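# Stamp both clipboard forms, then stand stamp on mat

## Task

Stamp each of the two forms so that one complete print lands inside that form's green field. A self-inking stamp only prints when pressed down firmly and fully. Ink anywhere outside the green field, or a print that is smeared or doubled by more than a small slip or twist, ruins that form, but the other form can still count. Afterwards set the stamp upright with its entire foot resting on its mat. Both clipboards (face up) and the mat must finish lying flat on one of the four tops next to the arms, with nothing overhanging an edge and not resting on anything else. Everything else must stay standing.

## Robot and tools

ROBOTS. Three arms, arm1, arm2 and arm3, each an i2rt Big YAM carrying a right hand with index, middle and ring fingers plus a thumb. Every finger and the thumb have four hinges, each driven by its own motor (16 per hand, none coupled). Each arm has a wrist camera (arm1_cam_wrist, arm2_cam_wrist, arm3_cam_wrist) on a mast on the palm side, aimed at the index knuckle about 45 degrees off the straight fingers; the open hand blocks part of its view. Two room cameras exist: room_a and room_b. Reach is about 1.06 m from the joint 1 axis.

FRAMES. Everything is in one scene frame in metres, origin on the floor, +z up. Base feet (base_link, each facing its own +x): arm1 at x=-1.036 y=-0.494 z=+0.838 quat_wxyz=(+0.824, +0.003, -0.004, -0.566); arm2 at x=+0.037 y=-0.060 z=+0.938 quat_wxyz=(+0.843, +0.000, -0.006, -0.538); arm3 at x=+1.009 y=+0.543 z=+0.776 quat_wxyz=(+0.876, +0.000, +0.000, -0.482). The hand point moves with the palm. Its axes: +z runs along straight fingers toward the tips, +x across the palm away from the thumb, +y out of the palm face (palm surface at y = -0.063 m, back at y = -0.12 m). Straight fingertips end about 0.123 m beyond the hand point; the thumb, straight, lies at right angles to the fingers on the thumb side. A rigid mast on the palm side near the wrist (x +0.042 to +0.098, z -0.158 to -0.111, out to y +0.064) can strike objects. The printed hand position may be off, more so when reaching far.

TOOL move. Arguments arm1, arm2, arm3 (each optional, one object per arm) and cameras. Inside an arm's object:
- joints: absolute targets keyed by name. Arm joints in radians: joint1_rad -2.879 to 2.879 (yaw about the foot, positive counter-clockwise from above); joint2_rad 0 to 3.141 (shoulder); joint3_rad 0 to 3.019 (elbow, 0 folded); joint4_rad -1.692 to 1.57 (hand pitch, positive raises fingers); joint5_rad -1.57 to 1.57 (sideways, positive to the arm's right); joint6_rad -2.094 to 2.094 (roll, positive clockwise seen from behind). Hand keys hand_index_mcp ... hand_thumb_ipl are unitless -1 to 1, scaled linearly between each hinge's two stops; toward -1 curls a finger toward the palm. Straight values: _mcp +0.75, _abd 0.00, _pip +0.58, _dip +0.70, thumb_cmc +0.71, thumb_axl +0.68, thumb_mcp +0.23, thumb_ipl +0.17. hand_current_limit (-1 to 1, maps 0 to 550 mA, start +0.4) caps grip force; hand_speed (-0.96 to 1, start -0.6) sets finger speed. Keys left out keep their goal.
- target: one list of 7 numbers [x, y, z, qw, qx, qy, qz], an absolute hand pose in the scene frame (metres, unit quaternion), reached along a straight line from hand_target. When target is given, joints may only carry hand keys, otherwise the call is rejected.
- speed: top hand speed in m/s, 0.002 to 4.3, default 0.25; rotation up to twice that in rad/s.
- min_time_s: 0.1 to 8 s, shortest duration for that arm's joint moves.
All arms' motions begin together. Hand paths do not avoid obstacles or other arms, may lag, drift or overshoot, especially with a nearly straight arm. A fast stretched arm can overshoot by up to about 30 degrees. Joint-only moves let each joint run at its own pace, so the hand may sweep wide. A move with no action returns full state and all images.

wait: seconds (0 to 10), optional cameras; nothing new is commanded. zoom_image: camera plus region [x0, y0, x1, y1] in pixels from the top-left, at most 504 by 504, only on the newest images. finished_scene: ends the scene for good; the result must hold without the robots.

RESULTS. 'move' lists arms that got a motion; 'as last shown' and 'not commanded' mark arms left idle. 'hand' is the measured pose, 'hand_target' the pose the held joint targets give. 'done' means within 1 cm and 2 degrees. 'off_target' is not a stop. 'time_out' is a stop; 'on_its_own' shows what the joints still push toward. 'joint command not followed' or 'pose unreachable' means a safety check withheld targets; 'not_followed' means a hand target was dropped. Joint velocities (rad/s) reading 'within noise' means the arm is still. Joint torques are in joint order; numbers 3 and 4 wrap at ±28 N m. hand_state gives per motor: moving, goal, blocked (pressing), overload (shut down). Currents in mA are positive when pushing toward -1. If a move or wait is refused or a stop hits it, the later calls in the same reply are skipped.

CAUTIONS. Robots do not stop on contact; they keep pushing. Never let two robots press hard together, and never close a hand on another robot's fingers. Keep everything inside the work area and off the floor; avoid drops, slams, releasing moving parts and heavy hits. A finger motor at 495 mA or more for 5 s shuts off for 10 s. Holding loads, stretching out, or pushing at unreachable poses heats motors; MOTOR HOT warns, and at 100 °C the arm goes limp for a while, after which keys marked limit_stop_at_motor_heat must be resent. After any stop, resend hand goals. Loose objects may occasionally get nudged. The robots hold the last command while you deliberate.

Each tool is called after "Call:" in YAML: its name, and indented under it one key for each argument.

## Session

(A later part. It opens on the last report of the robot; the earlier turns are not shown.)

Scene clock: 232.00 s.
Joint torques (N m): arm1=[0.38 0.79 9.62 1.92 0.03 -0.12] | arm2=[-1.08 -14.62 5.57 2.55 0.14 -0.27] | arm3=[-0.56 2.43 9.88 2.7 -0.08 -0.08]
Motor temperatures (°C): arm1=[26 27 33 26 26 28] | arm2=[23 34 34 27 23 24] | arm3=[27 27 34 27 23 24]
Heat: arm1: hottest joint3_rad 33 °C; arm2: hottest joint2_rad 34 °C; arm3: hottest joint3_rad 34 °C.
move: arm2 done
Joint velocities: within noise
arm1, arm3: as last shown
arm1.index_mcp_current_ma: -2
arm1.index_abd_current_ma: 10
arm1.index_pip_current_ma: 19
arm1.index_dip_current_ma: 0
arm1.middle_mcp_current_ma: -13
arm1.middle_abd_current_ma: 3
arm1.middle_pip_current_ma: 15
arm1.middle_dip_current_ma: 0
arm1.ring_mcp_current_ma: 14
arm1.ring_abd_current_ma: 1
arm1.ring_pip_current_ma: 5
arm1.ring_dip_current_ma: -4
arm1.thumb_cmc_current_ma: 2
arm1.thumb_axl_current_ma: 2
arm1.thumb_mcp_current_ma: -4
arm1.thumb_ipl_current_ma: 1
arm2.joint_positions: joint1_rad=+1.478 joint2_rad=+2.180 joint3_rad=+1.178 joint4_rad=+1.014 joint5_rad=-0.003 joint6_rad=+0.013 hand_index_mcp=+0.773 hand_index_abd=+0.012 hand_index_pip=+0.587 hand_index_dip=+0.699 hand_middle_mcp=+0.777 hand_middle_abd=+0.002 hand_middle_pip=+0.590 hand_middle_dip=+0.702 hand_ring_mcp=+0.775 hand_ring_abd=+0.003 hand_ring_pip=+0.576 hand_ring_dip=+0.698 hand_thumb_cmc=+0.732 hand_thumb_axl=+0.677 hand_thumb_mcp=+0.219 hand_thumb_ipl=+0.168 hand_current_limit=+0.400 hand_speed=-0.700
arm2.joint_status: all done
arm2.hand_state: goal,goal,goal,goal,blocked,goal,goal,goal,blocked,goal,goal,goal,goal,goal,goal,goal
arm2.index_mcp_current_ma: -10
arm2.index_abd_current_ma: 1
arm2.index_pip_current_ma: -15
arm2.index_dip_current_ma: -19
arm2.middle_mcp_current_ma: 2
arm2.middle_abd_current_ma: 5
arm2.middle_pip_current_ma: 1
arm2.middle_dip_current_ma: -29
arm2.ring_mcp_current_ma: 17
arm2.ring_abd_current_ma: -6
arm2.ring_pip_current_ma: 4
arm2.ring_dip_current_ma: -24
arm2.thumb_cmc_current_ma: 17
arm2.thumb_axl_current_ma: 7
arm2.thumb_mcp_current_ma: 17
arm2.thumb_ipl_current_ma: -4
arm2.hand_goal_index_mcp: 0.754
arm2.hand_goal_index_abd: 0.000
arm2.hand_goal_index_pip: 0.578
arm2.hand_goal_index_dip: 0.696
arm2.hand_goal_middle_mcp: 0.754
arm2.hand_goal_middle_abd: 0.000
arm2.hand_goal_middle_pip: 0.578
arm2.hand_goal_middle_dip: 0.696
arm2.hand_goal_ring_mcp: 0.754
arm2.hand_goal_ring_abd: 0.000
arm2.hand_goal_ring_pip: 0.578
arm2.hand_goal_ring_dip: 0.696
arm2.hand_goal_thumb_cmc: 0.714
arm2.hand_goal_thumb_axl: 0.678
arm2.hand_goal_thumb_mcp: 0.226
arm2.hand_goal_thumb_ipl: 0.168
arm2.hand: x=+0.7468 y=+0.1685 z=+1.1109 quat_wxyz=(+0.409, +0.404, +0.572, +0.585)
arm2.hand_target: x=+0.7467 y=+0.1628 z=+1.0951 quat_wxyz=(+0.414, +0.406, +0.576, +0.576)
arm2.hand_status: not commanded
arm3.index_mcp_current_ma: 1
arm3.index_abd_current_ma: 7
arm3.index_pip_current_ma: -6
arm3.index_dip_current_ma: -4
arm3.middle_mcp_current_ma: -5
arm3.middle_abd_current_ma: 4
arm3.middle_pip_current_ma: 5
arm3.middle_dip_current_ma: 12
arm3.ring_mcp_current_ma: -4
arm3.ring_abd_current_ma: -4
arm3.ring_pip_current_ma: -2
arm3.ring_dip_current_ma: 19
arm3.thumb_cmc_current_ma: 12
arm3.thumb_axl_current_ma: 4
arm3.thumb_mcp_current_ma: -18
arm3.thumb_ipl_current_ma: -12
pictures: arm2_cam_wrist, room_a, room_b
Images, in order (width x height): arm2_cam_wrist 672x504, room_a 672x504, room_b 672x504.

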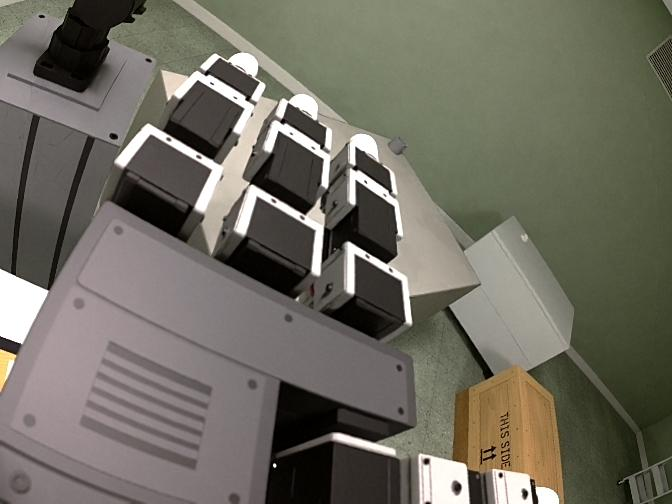

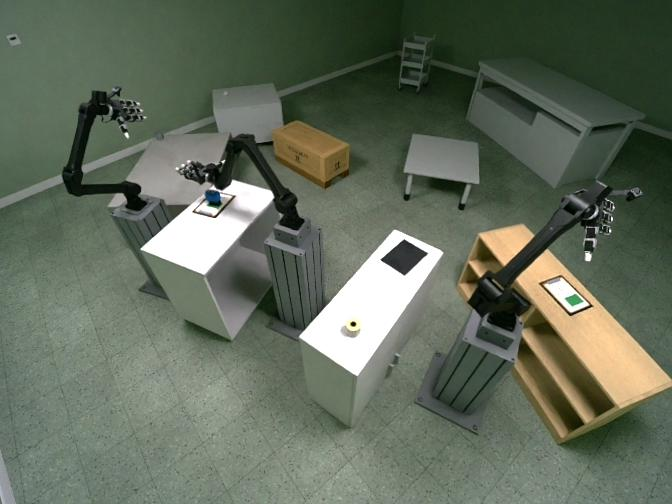

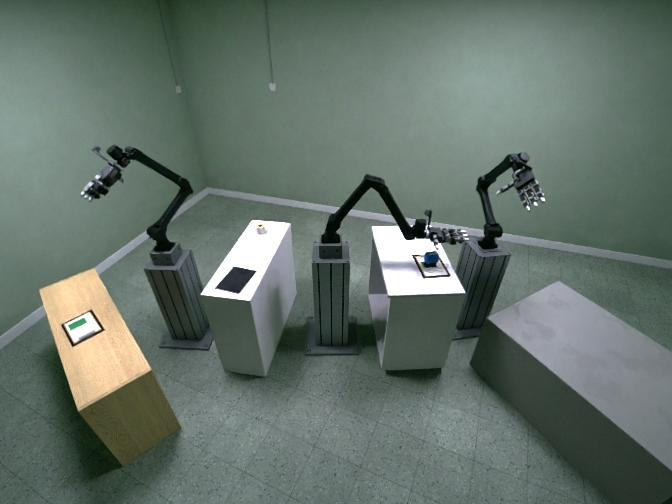

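Call:
move:
  arm2: {"joints": {"joint1_rad": 1.459, "joint2_rad": 1.85, "joint3_rad": 1.6, "joint4_rad": 0.25, "hand_index_abd": 0.3, "hand_ring_abd": -0.3, "hand_middle_mcp": 1.0, "hand_middle_pip": 0.97, "hand_middle_dip": 1.0}, "min_time_s": 3.5}

Call:
move:
  arm2: {"joints": {"joint1_rad": 1.459, "joint2_rad": 2.169, "joint3_rad": 2.063, "joint4_rad": -1.465, "joint6_rad": -1.841}, "min_time_s": 4}
  cameras: ["arm2_cam_wrist"]

Scene clock: 240.93 s.
Joint torques (N m): arm1=[0.38 0.79 9.63 1.91 0.03 -0.12] | arm2=[-1.79 -17.26 12.15 1.52 0.14 -0.28] | arm3=[-0.09 2.84 9.96 2.77 -0.09 -0.11]
Motor temperatures (°C): arm1=[26 27 34 26 26 28] | arm2=[23 34 33 27 23 24] | arm3=[27 27 34 27 23 24]
Heat: arm1: hottest joint3_rad 34 °C; arm2: hottest joint2_rad 34 °C; arm3: hottest joint3_rad 34 °C.
move: arm2 done
Joint velocities: within noise
arm1, arm3: as last shown
arm1.index_mcp_current_ma: -4
arm1.index_abd_current_ma: -5
arm1.index_pip_current_ma: 11
arm1.middle_mcp_current_ma: 18
arm1.middle_abd_current_ma: -23
arm1.middle_pip_current_ma: 13
arm1.middle_dip_current_ma: 10
arm1.ring_mcp_current_ma: 19
arm1.ring_abd_current_ma: -5
arm1.ring_pip_current_ma: 19
arm1.ring_dip_current_ma: -2
arm1.thumb_cmc_current_ma: 7
arm1.thumb_axl_current_ma: -1
arm1.thumb_mcp_current_ma: -7
arm1.thumb_ipl_current_ma: -7
arm2.joint_positions: joint1_rad=+1.475 joint2_rad=+1.857 joint3_rad=+1.558 joint4_rad=+0.260 joint5_rad=-0.003 joint6_rad=+0.013 hand_index_mcp=+0.773 hand_index_abd=+0.293 hand_index_pip=+0.587 hand_index_dip=+0.699 hand_middle_mcp=+1.000 hand_middle_abd=+0.002 hand_middle_pip=+0.971 hand_middle_dip=+0.995 hand_ring_mcp=+0.775 hand_ring_abd=-0.297 hand_ring_pip=+0.577 hand_ring_dip=+0.698 hand_thumb_cmc=+0.732 hand_thumb_axl=+0.677 hand_thumb_mcp=+0.219 hand_thumb_ipl=+0.168 hand_current_limit=+0.400 hand_speed=-0.700
arm2.joint_status: all done
arm2.hand_state: goal,goal,goal,goal,goal,goal,goal,goal,blocked,goal,goal,goal,goal,goal,goal,goal
arm2.index_mcp_current_ma: 30
arm2.index_abd_current_ma: -29
arm2.index_pip_current_ma: -9
arm2.index_dip_current_ma: 1
arm2.middle_mcp_current_ma: 8
arm2.middle_abd_current_ma: -13
arm2.middle_pip_current_ma: 4
arm2.middle_dip_current_ma: -14
arm2.ring_mcp_current_ma: 7
arm2.ring_abd_current_ma: -17
arm2.ring_pip_current_ma: -10
arm2.ring_dip_current_ma: 2
arm2.thumb_cmc_current_ma: 30
arm2.thumb_axl_current_ma: 9
arm2.thumb_mcp_current_ma: 15
arm2.thumb_ipl_current_ma: 5
arm2.hand_goal_index_mcp: 0.754
arm2.hand_goal_index_abd: 0.300
arm2.hand_goal_index_pip: 0.578
arm2.hand_goal_index_dip: 0.696
arm2.hand_goal_middle_mcp: 1.000
arm2.hand_goal_middle_abd: 0.000
arm2.hand_goal_middle_pip: 0.970
arm2.hand_goal_middle_dip: 1.000
arm2.hand_goal_ring_mcp: 0.754
arm2.hand_goal_ring_abd: -0.300
arm2.hand_goal_ring_pip: 0.578
arm2.hand_goal_ring_dip: 0.696
arm2.hand_goal_thumb_cmc: 0.714
arm2.hand_goal_thumb_axl: 0.678
arm2.hand_goal_thumb_mcp: 0.226
arm2.hand_goal_thumb_ipl: 0.168
arm2.hand: x=+0.8043 y=+0.1890 z=+1.3811 quat_wxyz=(+0.400, +0.415, +0.586, +0.569)
arm2.hand_target: x=+0.8071 y=+0.1775 z=+1.4101 quat_wxyz=(+0.417, +0.409, +0.574, +0.574)
arm2.hand_status: not commanded
arm3.index_mcp_current_ma: 10
arm3.index_abd_current_ma: 11
arm3.index_pip_current_ma: 0
arm3.index_dip_current_ma: -8
arm3.middle_mcp_current_ma: -9
arm3.middle_abd_current_ma: -1
arm3.middle_pip_current_ma: 6
arm3.middle_dip_current_ma: 7
arm3.ring_abd_current_ma: -15
arm3.ring_pip_current_ma: 1
arm3.ring_dip_current_ma: 0
arm3.thumb_cmc_current_ma: 4
arm3.thumb_axl_current_ma: 9
arm3.thumb_mcp_current_ma: -1
arm3.thumb_ipl_current_ma: -4
pictures: none

Scene clock: 245.63 s.
Joint torques (N m): arm1=[0.38 0.79 9.62 1.91 0.03 -0.12] | arm2=[-1.85 -16.03 10.7 -0.38 0.08 -0.17] | arm3=[-0.67 2.67 9.89 2.65 -0.1 -0.1]
Motor temperatures (°C): arm1=[26 27 34 26 26 28] | arm2=[23 34 34 27 23 24] | arm3=[27 27 34 27 23 24]
Heat: arm1: hottest joint3_rad 34 °C; arm2: hottest joint2_rad 34 °C; arm3: hottest joint3_rad 34 °C.
move: arm2 done
Joint velocities: within noise
arm1, arm3: as last shown
arm1.index_mcp_current_ma: -16
arm1.index_abd_current_ma: -12
arm1.index_pip_current_ma: 20
arm1.index_dip_current_ma: -14
arm1.middle_mcp_current_ma: -10
arm1.middle_abd_current_ma: -15
arm1.middle_pip_current_ma: 2
arm1.middle_dip_current_ma: -13
arm1.ring_mcp_current_ma: 15
arm1.ring_abd_current_ma: -6
arm1.ring_pip_current_ma: 12
arm1.ring_dip_current_ma: 5
arm1.thumb_cmc_current_ma: 8
arm1.thumb_axl_current_ma: 15
arm1.thumb_mcp_current_ma: -10
arm1.thumb_ipl_current_ma: -16
arm2.joint_positions: joint1_rad=+1.475 joint2_rad=+2.137 joint3_rad=+2.022 joint4_rad=-1.456 joint5_rad=-0.003 joint6_rad=-1.827 hand_index_mcp=+0.753 hand_index_abd=+0.293 hand_index_pip=+0.577 hand_index_dip=+0.699 hand_middle_mcp=+0.992 hand_middle_abd=-0.009 hand_middle_pip=+0.960 hand_middle_dip=+0.995 hand_ring_mcp=+0.751 hand_ring_abd=-0.293 hand_ring_pip=+0.570 hand_ring_dip=+0.698 hand_thumb_cmc=+0.722 hand_thumb_axl=+0.677 hand_thumb_mcp=+0.219 hand_thumb_ipl=+0.168 hand_current_limit=+0.400 hand_speed=-0.700
arm2.joint_status: all done
arm2.hand_state: goal,goal,goal,goal,goal,goal,goal,goal,goal,goal,goal,goal,goal,goal,goal,goal
arm2.index_mcp_current_ma: 12
arm2.index_abd_current_ma: -12
arm2.index_pip_current_ma: 3
arm2.index_dip_current_ma: 5
arm2.middle_mcp_current_ma: 5
arm2.middle_abd_current_ma: -25
arm2.middle_pip_current_ma: 6
arm2.middle_dip_current_ma: -8
arm2.ring_mcp_current_ma: -11
arm2.ring_abd_current_ma: -9
arm2.ring_pip_current_ma: -3
arm2.ring_dip_current_ma: -9
arm2.thumb_cmc_current_ma: 1
arm2.thumb_axl_current_ma: 1
arm2.thumb_mcp_current_ma: 2
arm2.thumb_ipl_current_ma: 16
arm2.hand_goal_index_mcp: 0.754
arm2.hand_goal_index_abd: 0.300
arm2.hand_goal_index_pip: 0.578
arm2.hand_goal_index_dip: 0.696
arm2.hand_goal_middle_mcp: 1.000
arm2.hand_goal_middle_abd: 0.000
arm2.hand_goal_middle_pip: 0.970
arm2.hand_goal_middle_dip: 1.000
arm2.hand_goal_ring_mcp: 0.754
arm2.hand_goal_ring_abd: -0.300
arm2.hand_goal_ring_pip: 0.578
arm2.hand_goal_ring_dip: 0.696
arm2.hand_goal_thumb_cmc: 0.714
arm2.hand_goal_thumb_axl: 0.678
arm2.hand_goal_thumb_mcp: 0.226
arm2.hand_goal_thumb_ipl: 0.168
arm2.hand: x=+0.6309 y=+0.2433 z=+1.0642 quat_wxyz=(+0.004, -0.293, +0.956, -0.003)
arm2.hand_target: x=+0.6434 y=+0.2361 z=+1.0590 quat_wxyz=(+0.004, -0.292, +0.956, -0.004)
arm2.hand_status: not commanded
arm3.index_mcp_current_ma: 12
arm3.index_abd_current_ma: 21
arm3.index_pip_current_ma: -9
arm3.index_dip_current_ma: -9
arm3.middle_mcp_current_ma: 12
arm3.middle_abd_current_ma: -5
arm3.middle_pip_current_ma: 7
arm3.middle_dip_current_ma: 10
arm3.ring_mcp_current_ma: -8
arm3.ring_abd_current_ma: -13
arm3.ring_pip_current_ma: -7
arm3.ring_dip_current_ma: 16
arm3.thumb_cmc_current_ma: 18
arm3.thumb_axl_current_ma: 13
arm3.thumb_ipl_current_ma: 2
Images, in order (width x height): arm2_cam_wrist 672x504.

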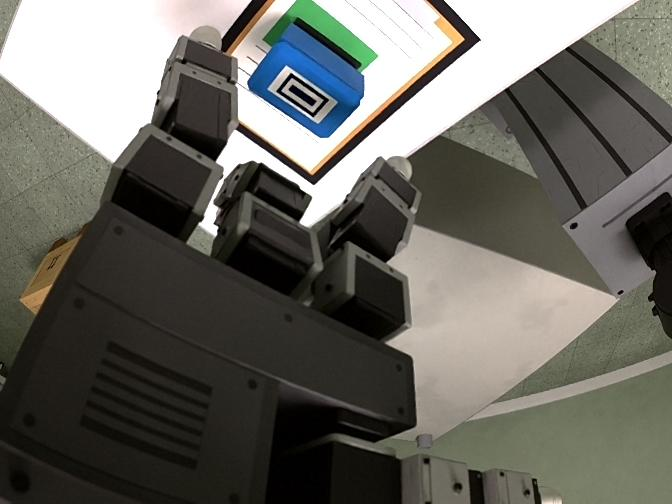

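Call:
zoom_image:
  camera: "arm2_cam_wrist"
  region: [210, 0, 420, 160]

Scaled by 2.400 from the camera's image (finer frame: 960x720).

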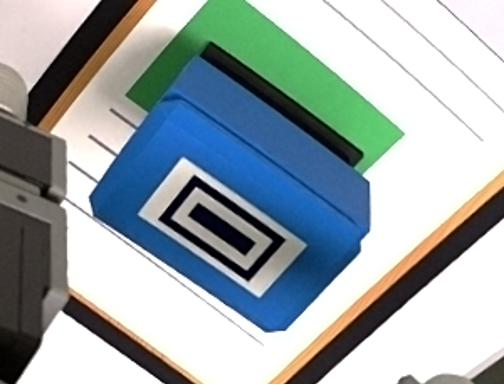

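Call:
move:
  arm2: {"target": [0.6485, 0.231, 0.976, 0.0, -0.2924, 0.9563, 0.0], "speed": 0.12}
  cameras: ["arm2_cam_wrist"]

Call:
zoom_image:
  camera: "arm2_cam_wrist"
  region: [200, 0, 430, 180]

Scene clock: 253.93 s.
Joint torques (N m): arm1=[0.38 0.79 9.62 1.91 0.03 -0.12] | arm2=[-1.79 -17.08 7.6 0.32 -0.22 -0.21] | arm3=[-0.38 2.55 9.99 2.66 -0.06 -0.1]
Motor temperatures (°C): arm1=[26 27 34 26 26 28] | arm2=[23 35 35 27 23 24] | arm3=[27 27 34 27 23 24]
Heat: arm1: hottest joint3_rad 34 °C; arm2: hottest joint2_rad 35 °C; arm3: hottest joint3_rad 34 °C.
move: arm2 off_target
Joint velocities: within noise
arm1, arm3: as last shown
arm1.index_mcp_current_ma: -3
arm1.index_abd_current_ma: 2
arm1.index_pip_current_ma: 8
arm1.index_dip_current_ma: -15
arm1.middle_mcp_current_ma: -1
arm1.middle_abd_current_ma: -22
arm1.middle_pip_current_ma: 1
arm1.middle_dip_current_ma: -1
arm1.ring_mcp_current_ma: 5
arm1.ring_abd_current_ma: -4
arm1.ring_pip_current_ma: 5
arm1.ring_dip_current_ma: 20
arm1.thumb_cmc_current_ma: 12
arm1.thumb_axl_current_ma: 8
arm1.thumb_mcp_current_ma: -9
arm1.thumb_ipl_current_ma: 7
arm2.joint_positions: joint1_rad=+1.463 joint2_rad=+2.210 joint3_rad=+1.949 joint4_rad=-1.306 joint5_rad=-0.005 joint6_rad=-1.838 hand_index_mcp=+0.753 hand_index_abd=+0.293 hand_index_pip=+0.577 hand_index_dip=+0.699 hand_middle_mcp=+0.991 hand_middle_abd=-0.009 hand_middle_pip=+0.960 hand_middle_dip=+0.995 hand_ring_mcp=+0.751 hand_ring_abd=-0.293 hand_ring_pip=+0.570 hand_ring_dip=+0.698 hand_thumb_cmc=+0.722 hand_thumb_axl=+0.677 hand_thumb_mcp=+0.219 hand_thumb_ipl=+0.168 hand_current_limit=+0.400 hand_speed=-0.700
arm2.joint_status: not commanded
arm2.hand_state: goal,goal,goal,goal,goal,goal,goal,goal,goal,goal,goal,goal,goal,goal,goal,goal
arm2.index_mcp_current_ma: 8
arm2.index_abd_current_ma: -3
arm2.index_pip_current_ma: 0
arm2.index_dip_current_ma: 8
arm2.middle_mcp_current_ma: -9
arm2.middle_abd_current_ma: 9
arm2.middle_pip_current_ma: 13
arm2.middle_dip_current_ma: -2
arm2.ring_mcp_current_ma: -19
arm2.ring_abd_current_ma: -23
arm2.ring_pip_current_ma: 4
arm2.ring_dip_current_ma: -4
arm2.thumb_cmc_current_ma: 14
arm2.thumb_axl_current_ma: 9
arm2.thumb_mcp_current_ma: 2
arm2.thumb_ipl_current_ma: 5
arm2.hand_goal_index_mcp: 0.754
arm2.hand_goal_index_abd: 0.300
arm2.hand_goal_index_pip: 0.578
arm2.hand_goal_index_dip: 0.696
arm2.hand_goal_middle_mcp: 1.000
arm2.hand_goal_middle_abd: 0.000
arm2.hand_goal_middle_pip: 0.970
arm2.hand_goal_middle_dip: 1.000
arm2.hand_goal_ring_mcp: 0.754
arm2.hand_goal_ring_abd: -0.300
arm2.hand_goal_ring_pip: 0.578
arm2.hand_goal_ring_dip: 0.696
arm2.hand_goal_thumb_cmc: 0.714
arm2.hand_goal_thumb_axl: 0.678
arm2.hand_goal_thumb_mcp: 0.226
arm2.hand_goal_thumb_ipl: 0.168
arm2.hand: x=+0.6444 y=+0.2393 z=+0.9904 quat_wxyz=(+0.006, -0.293, +0.956, -0.002)
arm2.hand_target: x=+0.6482 y=+0.2308 z=+0.9762 quat_wxyz=(+0.000, -0.292, +0.956, +0.000)
arm2.hand_status: off_target (0.017 m and 0.7 deg from the pose sent, 0.091 m and 0.5 deg at the start)
arm3.index_mcp_current_ma: 15
arm3.index_abd_current_ma: 9
arm3.index_pip_current_ma: -10
arm3.index_dip_current_ma: -5
arm3.middle_mcp_current_ma: -1
arm3.middle_abd_current_ma: -1
arm3.middle_pip_current_ma: -2
arm3.middle_dip_current_ma: 15
arm3.ring_mcp_current_ma: 4
arm3.ring_abd_current_ma: -15
arm3.ring_pip_current_ma: 0
arm3.ring_dip_current_ma: 4
arm3.thumb_cmc_current_ma: 4
arm3.thumb_axl_current_ma: 7
arm3.thumb_mcp_current_ma: -7
arm3.thumb_ipl_current_ma: -10
Images, in order (width x height): arm2_cam_wrist 672x504.

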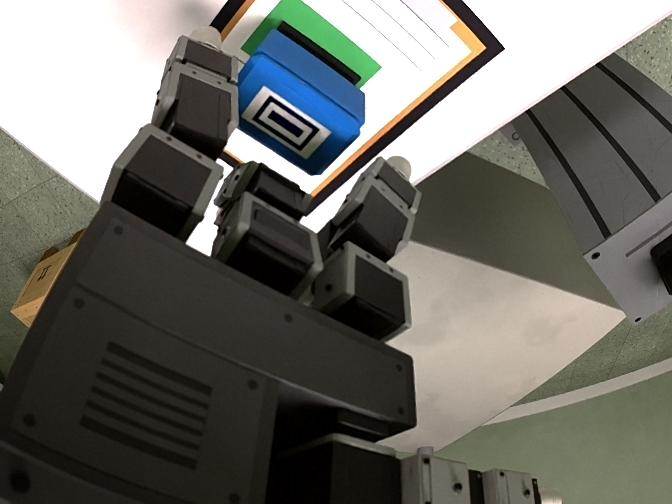

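Scaled by 2.191 from the camera's image (finer frame: 960x720).

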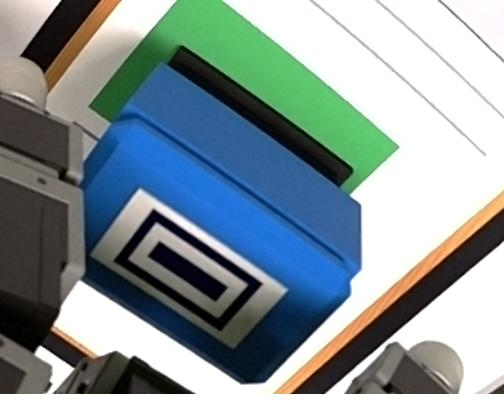

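Call:
move:
  arm2: {"joints":{"joint1_rad":1.441},"min_time_s":1.0}
  cameras: ["arm2_cam_wrist"]

Scene clock: 265.33 s.
Joint torques (N m): arm1=[0.38 0.79 9.63 1.92 0.03 -0.12] | arm2=[-1.79 -17.2 7.6 0.28 -0.22 -0.2] | arm3=[-0.32 2.2 9.87 2.78 -0.11 -0.12]
Motor temperatures (°C): arm1=[26 27 34 26 26 28] | arm2=[23 34 35 27 23 24] | arm3=[27 27 34 27 23 24]
Heat: arm1: hottest joint3_rad 34 °C; arm2: hottest joint3_rad 35 °C; arm3: hottest joint3_rad 34 °C.
move: arm2 done
Joint velocities: within noise
arm1, arm3: as last shown
arm1.index_mcp_current_ma: 11
arm1.index_abd_current_ma: 15
arm1.index_pip_current_ma: 17
arm1.index_dip_current_ma: -16
arm1.middle_mcp_current_ma: -13
arm1.middle_abd_current_ma: -10
arm1.middle_pip_current_ma: 8
arm1.middle_dip_current_ma: -4
arm1.ring_mcp_current_ma: 2
arm1.ring_pip_current_ma: -7
arm1.ring_dip_current_ma: -3
arm1.thumb_cmc_current_ma: -9
arm1.thumb_axl_current_ma: -14
arm1.thumb_mcp_current_ma: 4
arm1.thumb_ipl_current_ma: 15
arm2.joint_positions: joint1_rad=+1.456 joint2_rad=+2.210 joint3_rad=+1.949 joint4_rad=-1.306 joint5_rad=-0.005 joint6_rad=-1.838 hand_index_mcp=+0.753 hand_index_abd=+0.293 hand_index_pip=+0.577 hand_index_dip=+0.699 hand_middle_mcp=+0.991 hand_middle_abd=-0.009 hand_middle_pip=+0.960 hand_middle_dip=+0.995 hand_ring_mcp=+0.751 hand_ring_abd=-0.293 hand_ring_pip=+0.570 hand_ring_dip=+0.698 hand_thumb_cmc=+0.722 hand_thumb_axl=+0.677 hand_thumb_mcp=+0.219 hand_thumb_ipl=+0.168 hand_current_limit=+0.400 hand_speed=-0.700
arm2.joint_status: all done
arm2.hand_state: goal,goal,goal,goal,goal,goal,goal,goal,goal,goal,goal,goal,goal,goal,goal,goal
arm2.index_mcp_current_ma: 2
arm2.index_abd_current_ma: -4
arm2.index_pip_current_ma: -6
arm2.index_dip_current_ma: -5
arm2.middle_mcp_current_ma: 8
arm2.middle_abd_current_ma: -1
arm2.middle_pip_current_ma: 10
arm2.middle_dip_current_ma: -16
arm2.ring_mcp_current_ma: -16
arm2.ring_abd_current_ma: -6
arm2.ring_pip_current_ma: -6
arm2.ring_dip_current_ma: -7
arm2.thumb_cmc_current_ma: 15
arm2.thumb_axl_current_ma: 14
arm2.thumb_mcp_current_ma: -8
arm2.thumb_ipl_current_ma: 0
arm2.hand_goal_index_mcp: 0.754
arm2.hand_goal_index_abd: 0.300
arm2.hand_goal_index_pip: 0.578
arm2.hand_goal_index_dip: 0.696
arm2.hand_goal_middle_mcp: 1.000
arm2.hand_goal_middle_abd: 0.000
arm2.hand_goal_middle_pip: 0.970
arm2.hand_goal_middle_dip: 1.000
arm2.hand_goal_ring_mcp: 0.754
arm2.hand_goal_ring_abd: -0.300
arm2.hand_goal_ring_pip: 0.578
arm2.hand_goal_ring_dip: 0.696
arm2.hand_goal_thumb_cmc: 0.714
arm2.hand_goal_thumb_axl: 0.678
arm2.hand_goal_thumb_mcp: 0.226
arm2.hand_goal_thumb_ipl: 0.168
arm2.hand: x=+0.6464 y=+0.2353 z=+0.9904 quat_wxyz=(+0.006, -0.290, +0.957, -0.002)
arm2.hand_target: x=+0.6502 y=+0.2266 z=+0.9762 quat_wxyz=(+0.000, -0.289, +0.957, +0.000)
arm2.hand_status: not commanded
arm3.index_mcp_current_ma: 5
arm3.index_abd_current_ma: 12
arm3.index_pip_current_ma: -3
arm3.index_dip_current_ma: 2
arm3.middle_mcp_current_ma: 5
arm3.middle_abd_current_ma: -9
arm3.middle_pip_current_ma: -1
arm3.middle_dip_current_ma: 7
arm3.ring_mcp_current_ma: -15
arm3.ring_abd_current_ma: -18
arm3.ring_pip_current_ma: -16
arm3.ring_dip_current_ma: -2
arm3.thumb_cmc_current_ma: 15
arm3.thumb_axl_current_ma: 6
arm3.thumb_mcp_current_ma: -15
arm3.thumb_ipl_current_ma: 0
Images, in order (width x height): arm2_cam_wrist 672x504.

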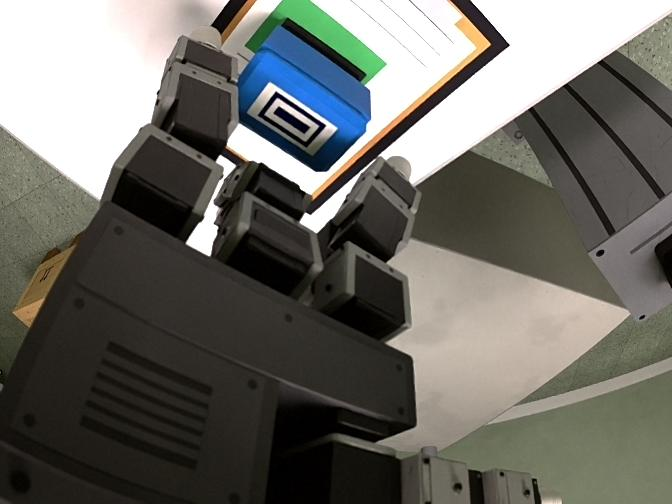

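Call:
move:
  arm2: {"target":[0.6515,0.2225,0.969,0,-0.2924,0.9563,0],"speed":0.05}
  cameras: ["arm2_cam_wrist"]

Call:
zoom_image:
  camera: "arm2_cam_wrist"
  region: [150, 0, 500, 260]

Scene clock: 266.97 s.
Joint torques (N m): arm1=[0.38 0.73 9.62 1.91 0.03 -0.12] | arm2=[-1.73 -16.73 7.06 0.34 -0.22 -0.19] | arm3=[-0.15 2.61 9.8 2.74 -0.11 -0.09]
Motor temperatures (°C): arm1=[26 27 34 26 26 28] | arm2=[23 33 35 27 23 24] | arm3=[27 27 34 27 23 24]
Heat: arm1: hottest joint3_rad 34 °C; arm2: hottest joint3_rad 35 °C; arm3: hottest joint3_rad 34 °C.
move: arm2 off_target
Joint velocities: within noise
arm1, arm3: as last shown
arm1.index_mcp_current_ma: 5
arm1.index_abd_current_ma: 0
arm1.index_pip_current_ma: 28
arm1.index_dip_current_ma: -11
arm1.middle_mcp_current_ma: -3
arm1.middle_abd_current_ma: -8
arm1.middle_pip_current_ma: -1
arm1.middle_dip_current_ma: 16
arm1.ring_mcp_current_ma: -1
arm1.ring_abd_current_ma: 2
arm1.ring_pip_current_ma: 3
arm1.ring_dip_current_ma: 12
arm1.thumb_cmc_current_ma: 6
arm1.thumb_axl_current_ma: -5
arm1.thumb_mcp_current_ma: -9
arm1.thumb_ipl_current_ma: -1
arm2.joint_positions: joint1_rad=+1.449 joint2_rad=+2.210 joint3_rad=+1.949 joint4_rad=-1.292 joint5_rad=-0.006 joint6_rad=-1.851 hand_index_mcp=+0.753 hand_index_abd=+0.293 hand_index_pip=+0.577 hand_index_dip=+0.699 hand_middle_mcp=+0.991 hand_middle_abd=-0.009 hand_middle_pip=+0.960 hand_middle_dip=+0.995 hand_ring_mcp=+0.751 hand_ring_abd=-0.293 hand_ring_pip=+0.570 hand_ring_dip=+0.698 hand_thumb_cmc=+0.722 hand_thumb_axl=+0.677 hand_thumb_mcp=+0.219 hand_thumb_ipl=+0.168 hand_current_limit=+0.400 hand_speed=-0.700
arm2.joint_status: not commanded
arm2.hand_state: goal,goal,goal,goal,goal,goal,goal,goal,goal,goal,goal,goal,goal,goal,goal,goal
arm2.index_mcp_current_ma: 19
arm2.index_abd_current_ma: -5
arm2.index_pip_current_ma: -11
arm2.index_dip_current_ma: 4
arm2.middle_mcp_current_ma: 2
arm2.middle_abd_current_ma: -20
arm2.middle_pip_current_ma: 24
arm2.middle_dip_current_ma: -8
arm2.ring_mcp_current_ma: -3
arm2.ring_abd_current_ma: 1
arm2.ring_pip_current_ma: -7
arm2.ring_dip_current_ma: 9
arm2.thumb_cmc_current_ma: 29
arm2.thumb_axl_current_ma: -7
arm2.thumb_mcp_current_ma: 4
arm2.thumb_ipl_current_ma: 27
arm2.hand_goal_index_mcp: 0.754
arm2.hand_goal_index_abd: 0.300
arm2.hand_goal_index_pip: 0.578
arm2.hand_goal_index_dip: 0.696
arm2.hand_goal_middle_mcp: 1.000
arm2.hand_goal_middle_abd: 0.000
arm2.hand_goal_middle_pip: 0.970
arm2.hand_goal_middle_dip: 1.000
arm2.hand_goal_ring_mcp: 0.754
arm2.hand_goal_ring_abd: -0.300
arm2.hand_goal_ring_pip: 0.578
arm2.hand_goal_ring_dip: 0.696
arm2.hand_goal_thumb_cmc: 0.714
arm2.hand_goal_thumb_axl: 0.678
arm2.hand_goal_thumb_mcp: 0.226
arm2.hand_goal_thumb_ipl: 0.168
arm2.hand: x=+0.6504 y=+0.2319 z=+0.9905 quat_wxyz=(+0.013, -0.293, +0.956, -0.001)
arm2.hand_target: x=+0.6509 y=+0.2225 z=+0.9694 quat_wxyz=(+0.000, -0.292, +0.956, +0.000)
arm2.hand_status: off_target (0.024 m and 1.5 deg from the pose sent, 0.025 m and 0.8 deg at the start)
arm3.index_mcp_current_ma: 18
arm3.index_abd_current_ma: 11
arm3.index_pip_current_ma: -20
arm3.index_dip_current_ma: -9
arm3.middle_mcp_current_ma: -5
arm3.middle_abd_current_ma: -16
arm3.middle_pip_current_ma: 13
arm3.middle_dip_current_ma: 11
arm3.ring_mcp_current_ma: 0
arm3.ring_abd_current_ma: -16
arm3.ring_pip_current_ma: -10
arm3.ring_dip_current_ma: 8
arm3.thumb_cmc_current_ma: 2
arm3.thumb_axl_current_ma: 25
arm3.thumb_mcp_current_ma: -10
arm3.thumb_ipl_current_ma: 4
Images, in order (width x height): arm2_cam_wrist 672x504.

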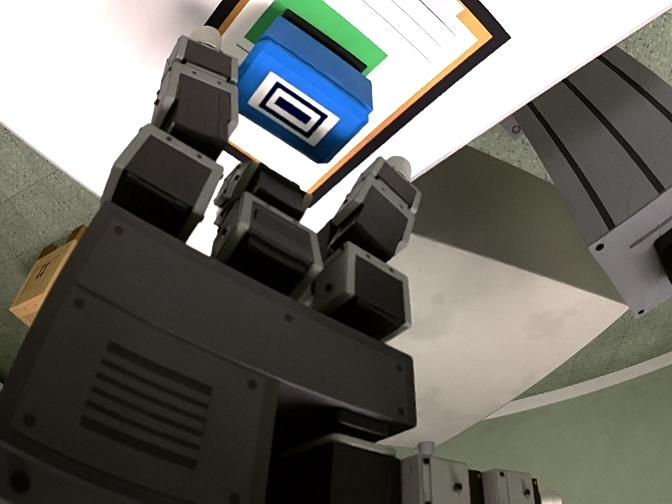

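Scaled by 1.440 from the camera's image (finer frame: 960x720).

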